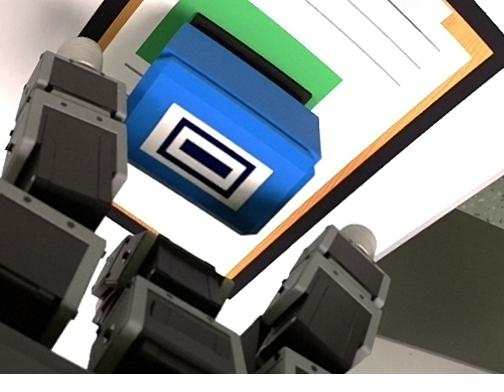

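Call:
move:
  arm2: {"joints":{"hand_index_abd":-0.4,"hand_ring_abd":0.42,"hand_speed":-0.8}}
  cameras: ["arm2_cam_wrist"]

Call:
zoom_image:
  camera: "arm2_cam_wrist"
  region: [150, 0, 500, 260]

Scene clock: 268.83 s.
Joint torques (N m): arm1=[0.32 0.79 9.63 1.91 0.03 -0.12] | arm2=[-1.67 -16.73 7.21 0.32 -0.22 -0.19] | arm3=[-0.03 2.55 9.98 2.71 -0.11 -0.11]
Motor temperatures (°C): arm1=[26 27 34 26 26 28] | arm2=[23 33 34 27 23 24] | arm3=[27 27 34 27 23 24]
Heat: arm1: hottest joint3_rad 34 °C; arm2: hottest joint3_rad 34 °C; arm3: hottest joint3_rad 34 °C.
move: arm2 off_target
Joint velocities: within noise
arm1, arm3: as last shown
arm1.index_mcp_current_ma: 0
arm1.index_abd_current_ma: 2
arm1.index_pip_current_ma: 9
arm1.index_dip_current_ma: -4
arm1.middle_mcp_current_ma: -22
arm1.middle_abd_current_ma: 0
arm1.middle_pip_current_ma: 8
arm1.middle_dip_current_ma: 5
arm1.ring_mcp_current_ma: 13
arm1.ring_abd_current_ma: 4
arm1.ring_pip_current_ma: -7
arm1.ring_dip_current_ma: 15
arm1.thumb_cmc_current_ma: -10
arm1.thumb_axl_current_ma: 21
arm1.thumb_mcp_current_ma: -4
arm1.thumb_ipl_current_ma: -13
arm2.joint_positions: joint1_rad=+1.449 joint2_rad=+2.210 joint3_rad=+1.947 joint4_rad=-1.292 joint5_rad=-0.006 joint6_rad=-1.852 hand_index_mcp=+0.753 hand_index_abd=-0.006 hand_index_pip=+0.577 hand_index_dip=+0.697 hand_middle_mcp=+0.991 hand_middle_abd=-0.009 hand_middle_pip=+0.960 hand_middle_dip=+0.995 hand_ring_mcp=+0.751 hand_ring_abd=-0.110 hand_ring_pip=+0.570 hand_ring_dip=+0.693 hand_thumb_cmc=+0.721 hand_thumb_axl=+0.677 hand_thumb_mcp=+0.219 hand_thumb_ipl=+0.168 hand_current_limit=+0.400 hand_speed=-0.800
arm2.joint_status: hand_index_abd off_target (ended at -0.006, target -0.400); hand_ring_abd off_target (ended at -0.110, target +0.420); the others done
arm2.hand_state: goal,blocked,goal,goal,goal,goal,goal,goal,goal,blocked,goal,goal,goal,goal,goal,goal
arm2.index_mcp_current_ma: 6
arm2.index_abd_current_ma: 240
arm2.index_pip_current_ma: 0
arm2.index_dip_current_ma: -4
arm2.middle_mcp_current_ma: -7
arm2.middle_abd_current_ma: 2
arm2.middle_pip_current_ma: 16
arm2.middle_dip_current_ma: -31
arm2.ring_mcp_current_ma: -14
arm2.ring_abd_current_ma: -402
arm2.ring_pip_current_ma: -1
arm2.ring_dip_current_ma: -1
arm2.thumb_cmc_current_ma: 11
arm2.thumb_axl_current_ma: 9
arm2.thumb_mcp_current_ma: -9
arm2.thumb_ipl_current_ma: 15
arm2.hand_goal_index_mcp: 0.754
arm2.hand_goal_index_abd: -0.400
arm2.hand_goal_index_pip: 0.578
arm2.hand_goal_index_dip: 0.696
arm2.hand_goal_middle_mcp: 1.000
arm2.hand_goal_middle_abd: 0.000
arm2.hand_goal_middle_pip: 0.970
arm2.hand_goal_middle_dip: 1.000
arm2.hand_goal_ring_mcp: 0.754
arm2.hand_goal_ring_abd: 0.420
arm2.hand_goal_ring_pip: 0.578
arm2.hand_goal_ring_dip: 0.696
arm2.hand_goal_thumb_cmc: 0.714
arm2.hand_goal_thumb_axl: 0.678
arm2.hand_goal_thumb_mcp: 0.226
arm2.hand_goal_thumb_ipl: 0.168
arm2.hand: x=+0.6498 y=+0.2311 z=+0.9897 quat_wxyz=(+0.012, -0.293, +0.956, -0.001)
arm2.hand_target: x=+0.6509 y=+0.2225 z=+0.9693 quat_wxyz=(+0.000, -0.292, +0.956, +0.000)
arm2.hand_status: not commanded
arm3.index_mcp_current_ma: 28
arm3.index_abd_current_ma: 0
arm3.index_pip_current_ma: -17
arm3.index_dip_current_ma: -11
arm3.middle_mcp_current_ma: 0
arm3.middle_abd_current_ma: -26
arm3.middle_pip_current_ma: 7
arm3.ring_mcp_current_ma: -13
arm3.ring_abd_current_ma: -9
arm3.ring_pip_current_ma: -13
arm3.ring_dip_current_ma: -4
arm3.thumb_cmc_current_ma: 17
arm3.thumb_axl_current_ma: 14
arm3.thumb_mcp_current_ma: 2
arm3.thumb_ipl_current_ma: -13
Images, in order (width x height): arm2_cam_wrist 672x504.

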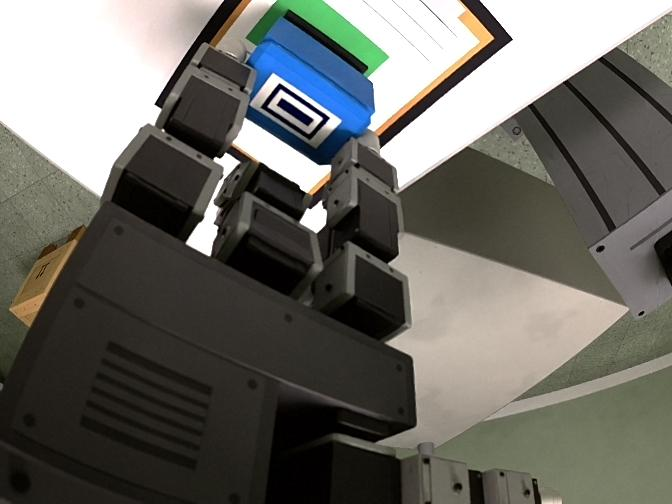

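Scaled by 1.440 from the camera's image (finer frame: 960x720).

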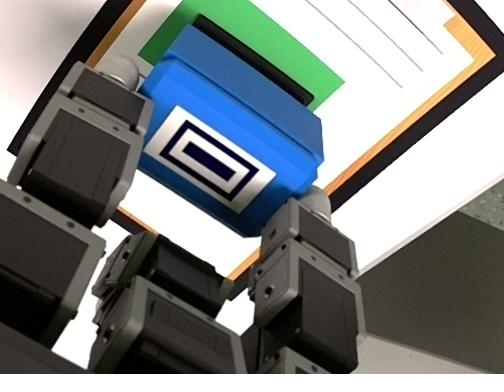

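Call:
move:
  arm2: {"target":[0.6509,0.2225,1.035,0,-0.2924,0.9563,0],"speed":0.12}
  cameras: ["arm2_cam_wrist"]

Scene clock: 271.57 s.
Joint torques (N m): arm1=[0.38 0.79 9.62 1.92 0.03 -0.12] | arm2=[-1.67 -20.48 10.71 -0.57 -0.06 -0.2] | arm3=[-0.79 2.43 9.99 2.78 -0.1 -0.1]
Motor temperatures (°C): arm1=[26 27 34 26 26 28] | arm2=[23 33 34 27 23 24] | arm3=[27 27 34 27 23 24]
Heat: arm1: hottest joint3_rad 34 °C; arm2: hottest joint3_rad 34 °C; arm3: hottest joint3_rad 34 °C.
move: arm2 off_target
Joint velocities: within noise
arm1.joint_positions: joint1_rad=-0.559 joint2_rad=+0.596 joint3_rad=+1.412 joint4_rad=-1.322 joint5_rad=+0.086 joint6_rad=+1.013 hand_index_mcp=+0.755 hand_index_abd=+0.000 hand_index_pip=+0.577 hand_index_dip=+0.696 hand_middle_mcp=+0.755 hand_middle_abd=+0.000 hand_middle_pip=+0.577 hand_middle_dip=+0.696 hand_ring_mcp=+0.756 hand_ring_abd=+0.000 hand_ring_pip=+0.577 hand_ring_dip=+0.696 hand_thumb_cmc=+0.715 hand_thumb_axl=+0.677 hand_thumb_mcp=+0.226 hand_thumb_ipl=+0.168 hand_current_limit=+0.400 hand_speed=-0.600
arm1.joint_status: not commanded
arm1.hand_state: goal,goal,goal,goal,goal,goal,goal,goal,goal,goal,goal,goal,goal,goal,goal,goal
arm1.index_mcp_current_ma: 2
arm1.index_abd_current_ma: 2
arm1.index_pip_current_ma: 9
arm1.index_dip_current_ma: -13
arm1.middle_mcp_current_ma: -2
arm1.middle_abd_current_ma: -18
arm1.middle_pip_current_ma: 9
arm1.middle_dip_current_ma: -1
arm1.ring_mcp_current_ma: 8
arm1.ring_abd_current_ma: -7
arm1.ring_pip_current_ma: 0
arm1.ring_dip_current_ma: -14
arm1.thumb_cmc_current_ma: -2
arm1.thumb_axl_current_ma: -2
arm1.thumb_mcp_current_ma: 5
arm1.thumb_ipl_current_ma: -7
arm1.hand_goal_index_mcp: 0.754
arm1.hand_goal_index_abd: 0.000
arm1.hand_goal_index_pip: 0.576
arm1.hand_goal_index_dip: 0.696
arm1.hand_goal_middle_mcp: 0.754
arm1.hand_goal_middle_abd: 0.000
arm1.hand_goal_middle_pip: 0.576
arm1.hand_goal_middle_dip: 0.696
arm1.hand_goal_ring_mcp: 0.754
arm1.hand_goal_ring_abd: 0.000
arm1.hand_goal_ring_pip: 0.576
arm1.hand_goal_ring_dip: 0.696
arm1.hand_goal_thumb_cmc: 0.714
arm1.hand_goal_thumb_axl: 0.678
arm1.hand_goal_thumb_mcp: 0.226
arm1.hand_goal_thumb_ipl: 0.168
arm1.hand: x=-1.1829 y=-0.7024 z=+1.4206 quat_wxyz=(+0.477, +0.696, -0.508, +0.172)
arm1.hand_target: x=-1.1825 y=-0.6996 z=+1.4322 quat_wxyz=(+0.487, +0.690, -0.504, +0.177)
arm1.hand_status: not commanded
arm2.joint_positions: joint1_rad=+1.449 joint2_rad=+2.210 joint3_rad=+1.989 joint4_rad=-1.411 joint5_rad=-0.008 joint6_rad=-1.852 hand_index_mcp=+0.762 hand_index_abd=-0.003 hand_index_pip=+0.587 hand_index_dip=+0.699 hand_middle_mcp=+0.990 hand_middle_abd=+0.002 hand_middle_pip=+0.960 hand_middle_dip=+0.995 hand_ring_mcp=+0.747 hand_ring_abd=-0.102 hand_ring_pip=+0.570 hand_ring_dip=+0.691 hand_thumb_cmc=+0.721 hand_thumb_axl=+0.677 hand_thumb_mcp=+0.219 hand_thumb_ipl=+0.168 hand_current_limit=+0.400 hand_speed=-0.800
arm2.joint_status: not commanded
arm2.hand_state: goal,blocked,goal,goal,goal,goal,goal,goal,goal,blocked,goal,goal,goal,goal,goal,goal
arm2.index_mcp_current_ma: 9
arm2.index_abd_current_ma: 259
arm2.index_pip_current_ma: -31
arm2.index_dip_current_ma: -6
arm2.middle_mcp_current_ma: -3
arm2.middle_abd_current_ma: 7
arm2.middle_pip_current_ma: 4
arm2.middle_dip_current_ma: 4
arm2.ring_mcp_current_ma: 3
arm2.ring_abd_current_ma: -393
arm2.ring_pip_current_ma: -16
arm2.ring_dip_current_ma: -7
arm2.thumb_cmc_current_ma: -1
arm2.thumb_axl_current_ma: 23
arm2.thumb_mcp_current_ma: 13
arm2.thumb_ipl_current_ma: 10
arm2.hand_goal_index_mcp: 0.754
arm2.hand_goal_index_abd: -0.400
arm2.hand_goal_index_pip: 0.578
arm2.hand_goal_index_dip: 0.696
arm2.hand_goal_middle_mcp: 1.000
arm2.hand_goal_middle_abd: 0.000
arm2.hand_goal_middle_pip: 0.970
arm2.hand_goal_middle_dip: 1.000
arm2.hand_goal_ring_mcp: 0.754
arm2.hand_goal_ring_abd: 0.420
arm2.hand_goal_ring_pip: 0.578
arm2.hand_goal_ring_dip: 0.696
arm2.hand_goal_thumb_cmc: 0.714
arm2.hand_goal_thumb_axl: 0.678
arm2.hand_goal_thumb_mcp: 0.226
arm2.hand_goal_thumb_ipl: 0.168
arm2.hand: x=+0.6350 y=+0.2270 z=+1.0059 quat_wxyz=(-0.027, -0.292, +0.956, -0.001)
arm2.hand_target: x=+0.6498 y=+0.2222 z=+1.0350 quat_wxyz=(+0.000, -0.292, +0.956, +0.000)
arm2.hand_status: off_target (0.033 m and 3.1 deg from the pose sent, 0.046 m and 1.4 deg at the start)
arm3.joint_positions: joint1_rad=-0.091 joint2_rad=+0.578 joint3_rad=+1.342 joint4_rad=-1.238 joint5_rad=-0.091 joint6_rad=+0.998 hand_index_mcp=+0.757 hand_index_abd=+0.000 hand_index_pip=+0.577 hand_index_dip=+0.696 hand_middle_mcp=+0.757 hand_middle_abd=+0.001 hand_middle_pip=+0.577 hand_middle_dip=+0.696 hand_ring_mcp=+0.757 hand_ring_abd=+0.001 hand_ring_pip=+0.577 hand_ring_dip=+0.696 hand_thumb_cmc=+0.717 hand_thumb_axl=+0.677 hand_thumb_mcp=+0.226 hand_thumb_ipl=+0.168 hand_current_limit=+0.400 hand_speed=-0.600
arm3.joint_status: not commanded
arm3.hand_state: goal,goal,goal,goal,goal,goal,goal,goal,goal,goal,goal,goal,goal,goal,goal,goal
arm3.index_mcp_current_ma: -10
arm3.index_abd_current_ma: 8
arm3.index_pip_current_ma: 6
arm3.index_dip_current_ma: -7
arm3.middle_mcp_current_ma: -5
arm3.middle_abd_current_ma: -2
arm3.middle_pip_current_ma: 13
arm3.middle_dip_current_ma: 10
arm3.ring_mcp_current_ma: 10
arm3.ring_abd_current_ma: -22
arm3.ring_pip_current_ma: -3
arm3.ring_dip_current_ma: 8
arm3.thumb_cmc_current_ma: -13
arm3.thumb_axl_current_ma: 13
arm3.thumb_mcp_current_ma: 1
arm3.thumb_ipl_current_ma: -3
arm3.hand_goal_index_mcp: 0.754
arm3.hand_goal_index_abd: 0.000
arm3.hand_goal_index_pip: 0.576
arm3.hand_goal_index_dip: 0.696
arm3.hand_goal_middle_mcp: 0.754
arm3.hand_goal_middle_abd: 0.000
arm3.hand_goal_middle_pip: 0.576
arm3.hand_goal_middle_dip: 0.696
arm3.hand_goal_ring_mcp: 0.754
arm3.hand_goal_ring_abd: 0.000
arm3.hand_goal_ring_pip: 0.576
arm3.hand_goal_ring_dip: 0.696
arm3.hand_goal_thumb_cmc: 0.714
arm3.hand_goal_thumb_axl: 0.678
arm3.hand_goal_thumb_mcp: 0.226
arm3.hand_goal_thumb_ipl: 0.168
arm3.hand: x=+1.0652 y=+0.2841 z=+1.3427 quat_wxyz=(+0.359, +0.830, -0.197, +0.379)
arm3.hand_target: x=+1.0637 y=+0.2869 z=+1.3560 quat_wxyz=(+0.369, +0.822, -0.195, +0.387)
arm3.hand_status: not commanded
Images, in order (width x height): arm2_cam_wrist 672x504.

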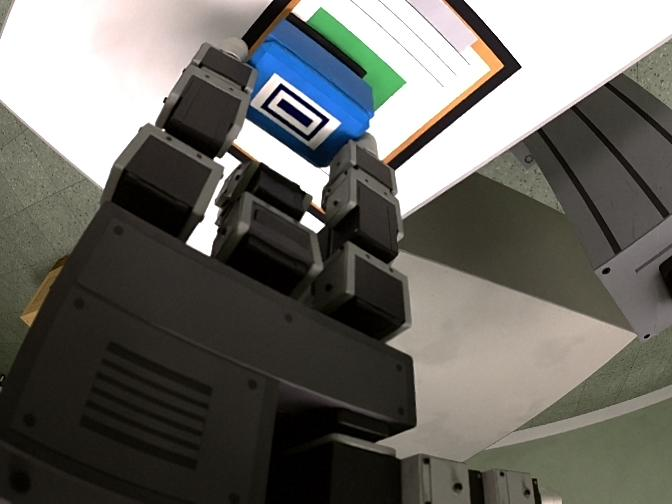

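Call:
move:
  arm2: {"target":[0.6420,0.2400,1.06,0,-0.2798,0.9600,0],"speed":0.15}
  cameras: ["arm2_cam_wrist"]

Scene clock: 273.20 s.
Joint torques (N m): arm1=[0.38 0.79 9.63 1.91 0.03 -0.12] | arm2=[0.85 -20.07 10.76 -0.55 -0.13 0.08] | arm3=[-0.5 2.32 9.98 2.55 -0.08 -0.09]
Motor temperatures (°C): arm1=[26 27 34 26 26 28] | arm2=[23 33 35 27 23 24] | arm3=[27 27 34 27 23 24]
Heat: arm1: hottest joint3_rad 34 °C; arm2: hottest joint3_rad 35 °C; arm3: hottest joint3_rad 34 °C.
move: arm2 off_target
Joint velocities: within noise
arm1, arm3: as last shown
arm1.index_mcp_current_ma: 0
arm1.index_abd_current_ma: -14
arm1.index_pip_current_ma: -4
arm1.index_dip_current_ma: -6
arm1.middle_mcp_current_ma: 5
arm1.middle_abd_current_ma: -17
arm1.middle_pip_current_ma: 10
arm1.middle_dip_current_ma: 7
arm1.ring_mcp_current_ma: 13
arm1.ring_abd_current_ma: -4
arm1.ring_pip_current_ma: -3
arm1.ring_dip_current_ma: 14
arm1.thumb_cmc_current_ma: 9
arm1.thumb_axl_current_ma: -3
arm1.thumb_mcp_current_ma: 8
arm1.thumb_ipl_current_ma: 6
arm2.joint_positions: joint1_rad=+1.449 joint2_rad=+2.180 joint3_rad=+2.008 joint4_rad=-1.458 joint5_rad=-0.008 joint6_rad=-1.825 hand_index_mcp=+0.762 hand_index_abd=-0.003 hand_index_pip=+0.587 hand_index_dip=+0.699 hand_middle_mcp=+0.990 hand_middle_abd=+0.002 hand_middle_pip=+0.960 hand_middle_dip=+0.995 hand_ring_mcp=+0.747 hand_ring_abd=-0.102 hand_ring_pip=+0.570 hand_ring_dip=+0.691 hand_thumb_cmc=+0.721 hand_thumb_axl=+0.677 hand_thumb_mcp=+0.219 hand_thumb_ipl=+0.168 hand_current_limit=+0.400 hand_speed=-0.800
arm2.joint_status: not commanded
arm2.hand_state: goal,blocked,goal,goal,goal,goal,goal,goal,goal,blocked,goal,goal,goal,goal,goal,goal
arm2.index_mcp_current_ma: -4
arm2.index_abd_current_ma: 235
arm2.index_pip_current_ma: -2
arm2.index_dip_current_ma: -6
arm2.middle_mcp_current_ma: -10
arm2.middle_abd_current_ma: -4
arm2.middle_pip_current_ma: 4
arm2.middle_dip_current_ma: -9
arm2.ring_mcp_current_ma: 1
arm2.ring_abd_current_ma: -398
arm2.ring_pip_current_ma: -14
arm2.ring_dip_current_ma: -4
arm2.thumb_cmc_current_ma: 20
arm2.thumb_axl_current_ma: 1
arm2.thumb_mcp_current_ma: 7
arm2.thumb_ipl_current_ma: 0
arm2.hand_goal_index_mcp: 0.754
arm2.hand_goal_index_abd: -0.400
arm2.hand_goal_index_pip: 0.578
arm2.hand_goal_index_dip: 0.696
arm2.hand_goal_middle_mcp: 1.000
arm2.hand_goal_middle_abd: 0.000
arm2.hand_goal_middle_pip: 0.970
arm2.hand_goal_middle_dip: 1.000
arm2.hand_goal_ring_mcp: 0.754
arm2.hand_goal_ring_abd: 0.420
arm2.hand_goal_ring_pip: 0.578
arm2.hand_goal_ring_dip: 0.696
arm2.hand_goal_thumb_cmc: 0.714
arm2.hand_goal_thumb_axl: 0.678
arm2.hand_goal_thumb_mcp: 0.226
arm2.hand_goal_thumb_ipl: 0.168
arm2.hand: x=+0.6334 y=+0.2267 z=+1.0319 quat_wxyz=(-0.026, -0.279, +0.960, -0.001)
arm2.hand_target: x=+0.6408 y=+0.2395 z=+1.0601 quat_wxyz=(+0.000, -0.280, +0.960, +0.000)
arm2.hand_status: off_target (0.032 m and 3.0 deg from the pose sent, 0.056 m and 3.4 deg at the start)
arm3.index_mcp_current_ma: 14
arm3.index_abd_current_ma: 17
arm3.index_pip_current_ma: 5
arm3.index_dip_current_ma: -9
arm3.middle_mcp_current_ma: -2
arm3.middle_abd_current_ma: -19
arm3.middle_pip_current_ma: 2
arm3.middle_dip_current_ma: 17
arm3.ring_mcp_current_ma: -1
arm3.ring_abd_current_ma: 1
arm3.ring_pip_current_ma: -7
arm3.ring_dip_current_ma: -3
arm3.thumb_cmc_current_ma: 5
arm3.thumb_axl_current_ma: 10
arm3.thumb_mcp_current_ma: -1
arm3.thumb_ipl_current_ma: -14
Images, in order (width x height): arm2_cam_wrist 672x504.

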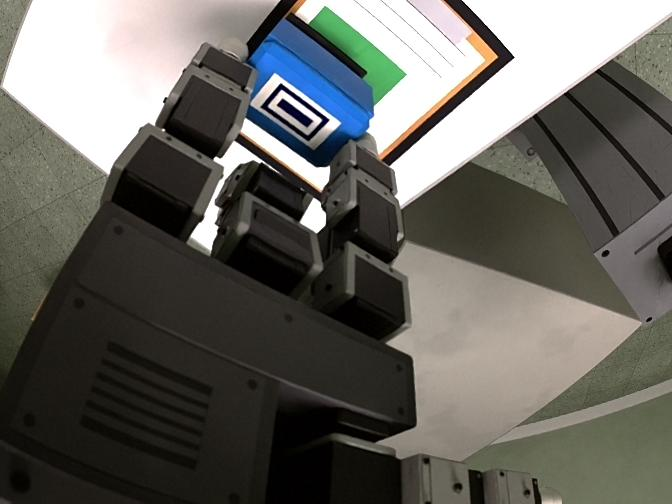

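Call:
move:
  arm2: {"target":[0.6387,0.2424,1.0,0,-0.2798,0.9600,0],"speed":0.1}
  cameras: ["arm2_cam_wrist"]

Call:
zoom_image:
  camera: "arm2_cam_wrist"
  region: [200, 0, 430, 170]

Scene clock: 275.77 s.
Joint torques (N m): arm1=[0.32 0.79 9.63 1.91 0.03 -0.11] | arm2=[0.91 -17.9 7.58 0.24 -0.1 0.07] | arm3=[-0.21 2.67 9.89 2.67 -0.06 -0.08]
Motor temperatures (°C): arm1=[26 27 34 26 26 28] | arm2=[23 34 34 27 23 24] | arm3=[27 27 34 27 23 24]
Heat: arm1: hottest joint3_rad 34 °C; arm2: hottest joint2_rad 34 °C; arm3: hottest joint3_rad 34 °C.
move: arm2 off_target
Joint velocities: within noise
arm1, arm3: as last shown
arm1.index_mcp_current_ma: -9
arm1.index_abd_current_ma: -9
arm1.index_pip_current_ma: -7
arm1.index_dip_current_ma: -12
arm1.middle_mcp_current_ma: 8
arm1.middle_abd_current_ma: -9
arm1.middle_pip_current_ma: 7
arm1.middle_dip_current_ma: 20
arm1.ring_mcp_current_ma: 14
arm1.ring_abd_current_ma: -10
arm1.ring_pip_current_ma: 21
arm1.ring_dip_current_ma: 7
arm1.thumb_cmc_current_ma: 4
arm1.thumb_axl_current_ma: -1
arm1.thumb_mcp_current_ma: -11
arm1.thumb_ipl_current_ma: -5
arm2.joint_positions: joint1_rad=+1.454 joint2_rad=+2.180 joint3_rad=+1.941 joint4_rad=-1.339 joint5_rad=-0.008 joint6_rad=-1.819 hand_index_mcp=+0.762 hand_index_abd=-0.003 hand_index_pip=+0.587 hand_index_dip=+0.699 hand_middle_mcp=+0.990 hand_middle_abd=+0.002 hand_middle_pip=+0.960 hand_middle_dip=+0.995 hand_ring_mcp=+0.747 hand_ring_abd=-0.102 hand_ring_pip=+0.570 hand_ring_dip=+0.691 hand_thumb_cmc=+0.721 hand_thumb_axl=+0.677 hand_thumb_mcp=+0.219 hand_thumb_ipl=+0.168 hand_current_limit=+0.400 hand_speed=-0.800
arm2.joint_status: not commanded
arm2.hand_state: goal,blocked,goal,goal,goal,goal,goal,goal,goal,blocked,goal,goal,goal,goal,goal,goal
arm2.index_mcp_current_ma: 1
arm2.index_abd_current_ma: 249
arm2.index_pip_current_ma: 4
arm2.index_dip_current_ma: -8
arm2.middle_mcp_current_ma: 4
arm2.middle_abd_current_ma: -11
arm2.middle_pip_current_ma: -6
arm2.middle_dip_current_ma: -18
arm2.ring_mcp_current_ma: -14
arm2.ring_abd_current_ma: -372
arm2.ring_pip_current_ma: -2
arm2.ring_dip_current_ma: 0
arm2.thumb_cmc_current_ma: 16
arm2.thumb_axl_current_ma: 9
arm2.thumb_mcp_current_ma: 13
arm2.thumb_ipl_current_ma: -6
arm2.hand_goal_index_mcp: 0.754
arm2.hand_goal_index_abd: -0.400
arm2.hand_goal_index_pip: 0.578
arm2.hand_goal_index_dip: 0.696
arm2.hand_goal_middle_mcp: 1.000
arm2.hand_goal_middle_abd: 0.000
arm2.hand_goal_middle_pip: 0.970
arm2.hand_goal_middle_dip: 1.000
arm2.hand_goal_ring_mcp: 0.754
arm2.hand_goal_ring_abd: 0.420
arm2.hand_goal_ring_pip: 0.578
arm2.hand_goal_ring_dip: 0.696
arm2.hand_goal_thumb_cmc: 0.714
arm2.hand_goal_thumb_axl: 0.678
arm2.hand_goal_thumb_mcp: 0.226
arm2.hand_goal_thumb_ipl: 0.168
arm2.hand: x=+0.6401 y=+0.2324 z=+1.0067 quat_wxyz=(+0.000, -0.279, +0.960, +0.000)
arm2.hand_target: x=+0.6385 y=+0.2423 z=+1.0000 quat_wxyz=(+0.000, -0.280, +0.960, +0.000)
arm2.hand_status: off_target (0.012 m and 0.1 deg from the pose sent, 0.036 m and 3.0 deg at the start)
arm3.index_mcp_current_ma: 12
arm3.index_abd_current_ma: 3
arm3.index_pip_current_ma: -8
arm3.index_dip_current_ma: -6
arm3.middle_mcp_current_ma: 20
arm3.middle_abd_current_ma: -6
arm3.middle_pip_current_ma: -8
arm3.middle_dip_current_ma: 10
arm3.ring_mcp_current_ma: 0
arm3.ring_abd_current_ma: -12
arm3.ring_pip_current_ma: 6
arm3.thumb_cmc_current_ma: -6
arm3.thumb_axl_current_ma: 0
arm3.thumb_mcp_current_ma: -6
arm3.thumb_ipl_current_ma: 8
Images, in order (width x height): arm2_cam_wrist 672x504.

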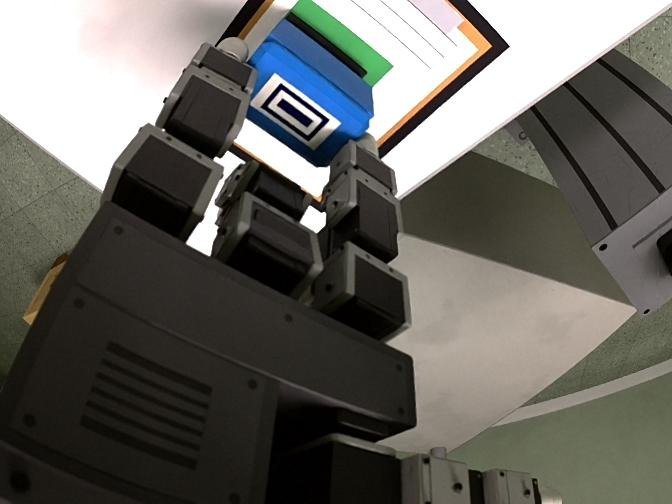

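Scaled by 2.191 from the camera's image (finer frame: 960x720).

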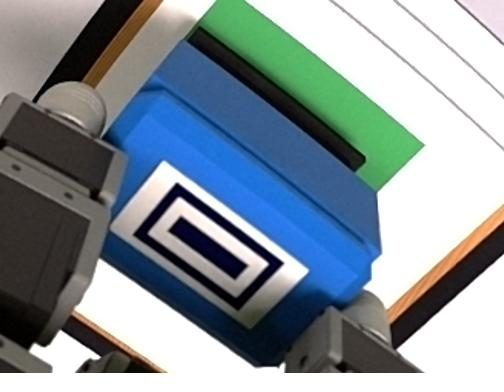

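Call:
move:
  arm2: {"joints":{"joint1_rad":1.479},"min_time_s":0.6}

Scene clock: 277.23 s.
Joint torques (N m): arm1=[0.32 0.85 9.62 1.91 0.03 -0.12] | arm2=[0.67 -17.9 7.58 0.23 -0.1 0.07] | arm3=[-0.44 2.37 10.02 2.7 -0.09 -0.09]
Motor temperatures (°C): arm1=[26 27 34 26 26 28] | arm2=[23 34 34 27 23 24] | arm3=[27 27 34 27 23 24]
Heat: arm1: hottest joint3_rad 34 °C; arm2: hottest joint2_rad 34 °C; arm3: hottest joint3_rad 34 °C.
move: arm2 done
Joint velocities: within noise
arm1, arm3: as last shown
arm1.index_mcp_current_ma: -6
arm1.index_abd_current_ma: -19
arm1.index_pip_current_ma: 15
arm1.index_dip_current_ma: -1
arm1.middle_mcp_current_ma: -10
arm1.middle_abd_current_ma: -19
arm1.middle_pip_current_ma: 14
arm1.middle_dip_current_ma: 4
arm1.ring_mcp_current_ma: -2
arm1.ring_abd_current_ma: -2
arm1.ring_pip_current_ma: 23
arm1.ring_dip_current_ma: -9
arm1.thumb_cmc_current_ma: 2
arm1.thumb_axl_current_ma: 2
arm1.thumb_mcp_current_ma: -5
arm1.thumb_ipl_current_ma: -3
arm2.joint_positions: joint1_rad=+1.466 joint2_rad=+2.180 joint3_rad=+1.941 joint4_rad=-1.339 joint5_rad=-0.008 joint6_rad=-1.818 hand_index_mcp=+0.762 hand_index_abd=-0.003 hand_index_pip=+0.587 hand_index_dip=+0.699 hand_middle_mcp=+0.990 hand_middle_abd=+0.002 hand_middle_pip=+0.960 hand_middle_dip=+0.995 hand_ring_mcp=+0.747 hand_ring_abd=-0.102 hand_ring_pip=+0.570 hand_ring_dip=+0.691 hand_thumb_cmc=+0.721 hand_thumb_axl=+0.677 hand_thumb_mcp=+0.219 hand_thumb_ipl=+0.168 hand_current_limit=+0.400 hand_speed=-0.800
arm2.joint_status: all done
arm2.hand_state: goal,blocked,goal,goal,goal,goal,goal,goal,goal,blocked,goal,goal,goal,goal,goal,goal
arm2.index_mcp_current_ma: 7
arm2.index_abd_current_ma: 234
arm2.index_pip_current_ma: -26
arm2.index_dip_current_ma: 7
arm2.middle_mcp_current_ma: 9
arm2.middle_abd_current_ma: -2
arm2.middle_pip_current_ma: -8
arm2.middle_dip_current_ma: -2
arm2.ring_mcp_current_ma: -11
arm2.ring_abd_current_ma: -376
arm2.ring_pip_current_ma: -19
arm2.ring_dip_current_ma: -7
arm2.thumb_cmc_current_ma: 27
arm2.thumb_axl_current_ma: 0
arm2.thumb_mcp_current_ma: 24
arm2.thumb_ipl_current_ma: 3
arm2.hand_goal_index_mcp: 0.754
arm2.hand_goal_index_abd: -0.400
arm2.hand_goal_index_pip: 0.578
arm2.hand_goal_index_dip: 0.696
arm2.hand_goal_middle_mcp: 1.000
arm2.hand_goal_middle_abd: 0.000
arm2.hand_goal_middle_pip: 0.970
arm2.hand_goal_middle_dip: 1.000
arm2.hand_goal_ring_mcp: 0.754
arm2.hand_goal_ring_abd: 0.420
arm2.hand_goal_ring_pip: 0.578
arm2.hand_goal_ring_dip: 0.696
arm2.hand_goal_thumb_cmc: 0.714
arm2.hand_goal_thumb_axl: 0.678
arm2.hand_goal_thumb_mcp: 0.226
arm2.hand_goal_thumb_ipl: 0.168
arm2.hand: x=+0.6365 y=+0.2397 z=+1.0066 quat_wxyz=(+0.000, -0.285, +0.959, +0.000)
arm2.hand_target: x=+0.6354 y=+0.2484 z=+0.9999 quat_wxyz=(+0.000, -0.285, +0.959, +0.000)
arm2.hand_status: not commanded
arm3.index_mcp_current_ma: -9
arm3.index_abd_current_ma: 10
arm3.index_pip_current_ma: -5
arm3.index_dip_current_ma: -7
arm3.middle_mcp_current_ma: -9
arm3.middle_abd_current_ma: -13
arm3.middle_pip_current_ma: -1
arm3.middle_dip_current_ma: 25
arm3.ring_mcp_current_ma: -7
arm3.ring_abd_current_ma: -10
arm3.ring_pip_current_ma: 2
arm3.ring_dip_current_ma: 8
arm3.thumb_cmc_current_ma: -3
arm3.thumb_axl_current_ma: 19
arm3.thumb_mcp_current_ma: 4
arm3.thumb_ipl_current_ma: -5
pictures: none


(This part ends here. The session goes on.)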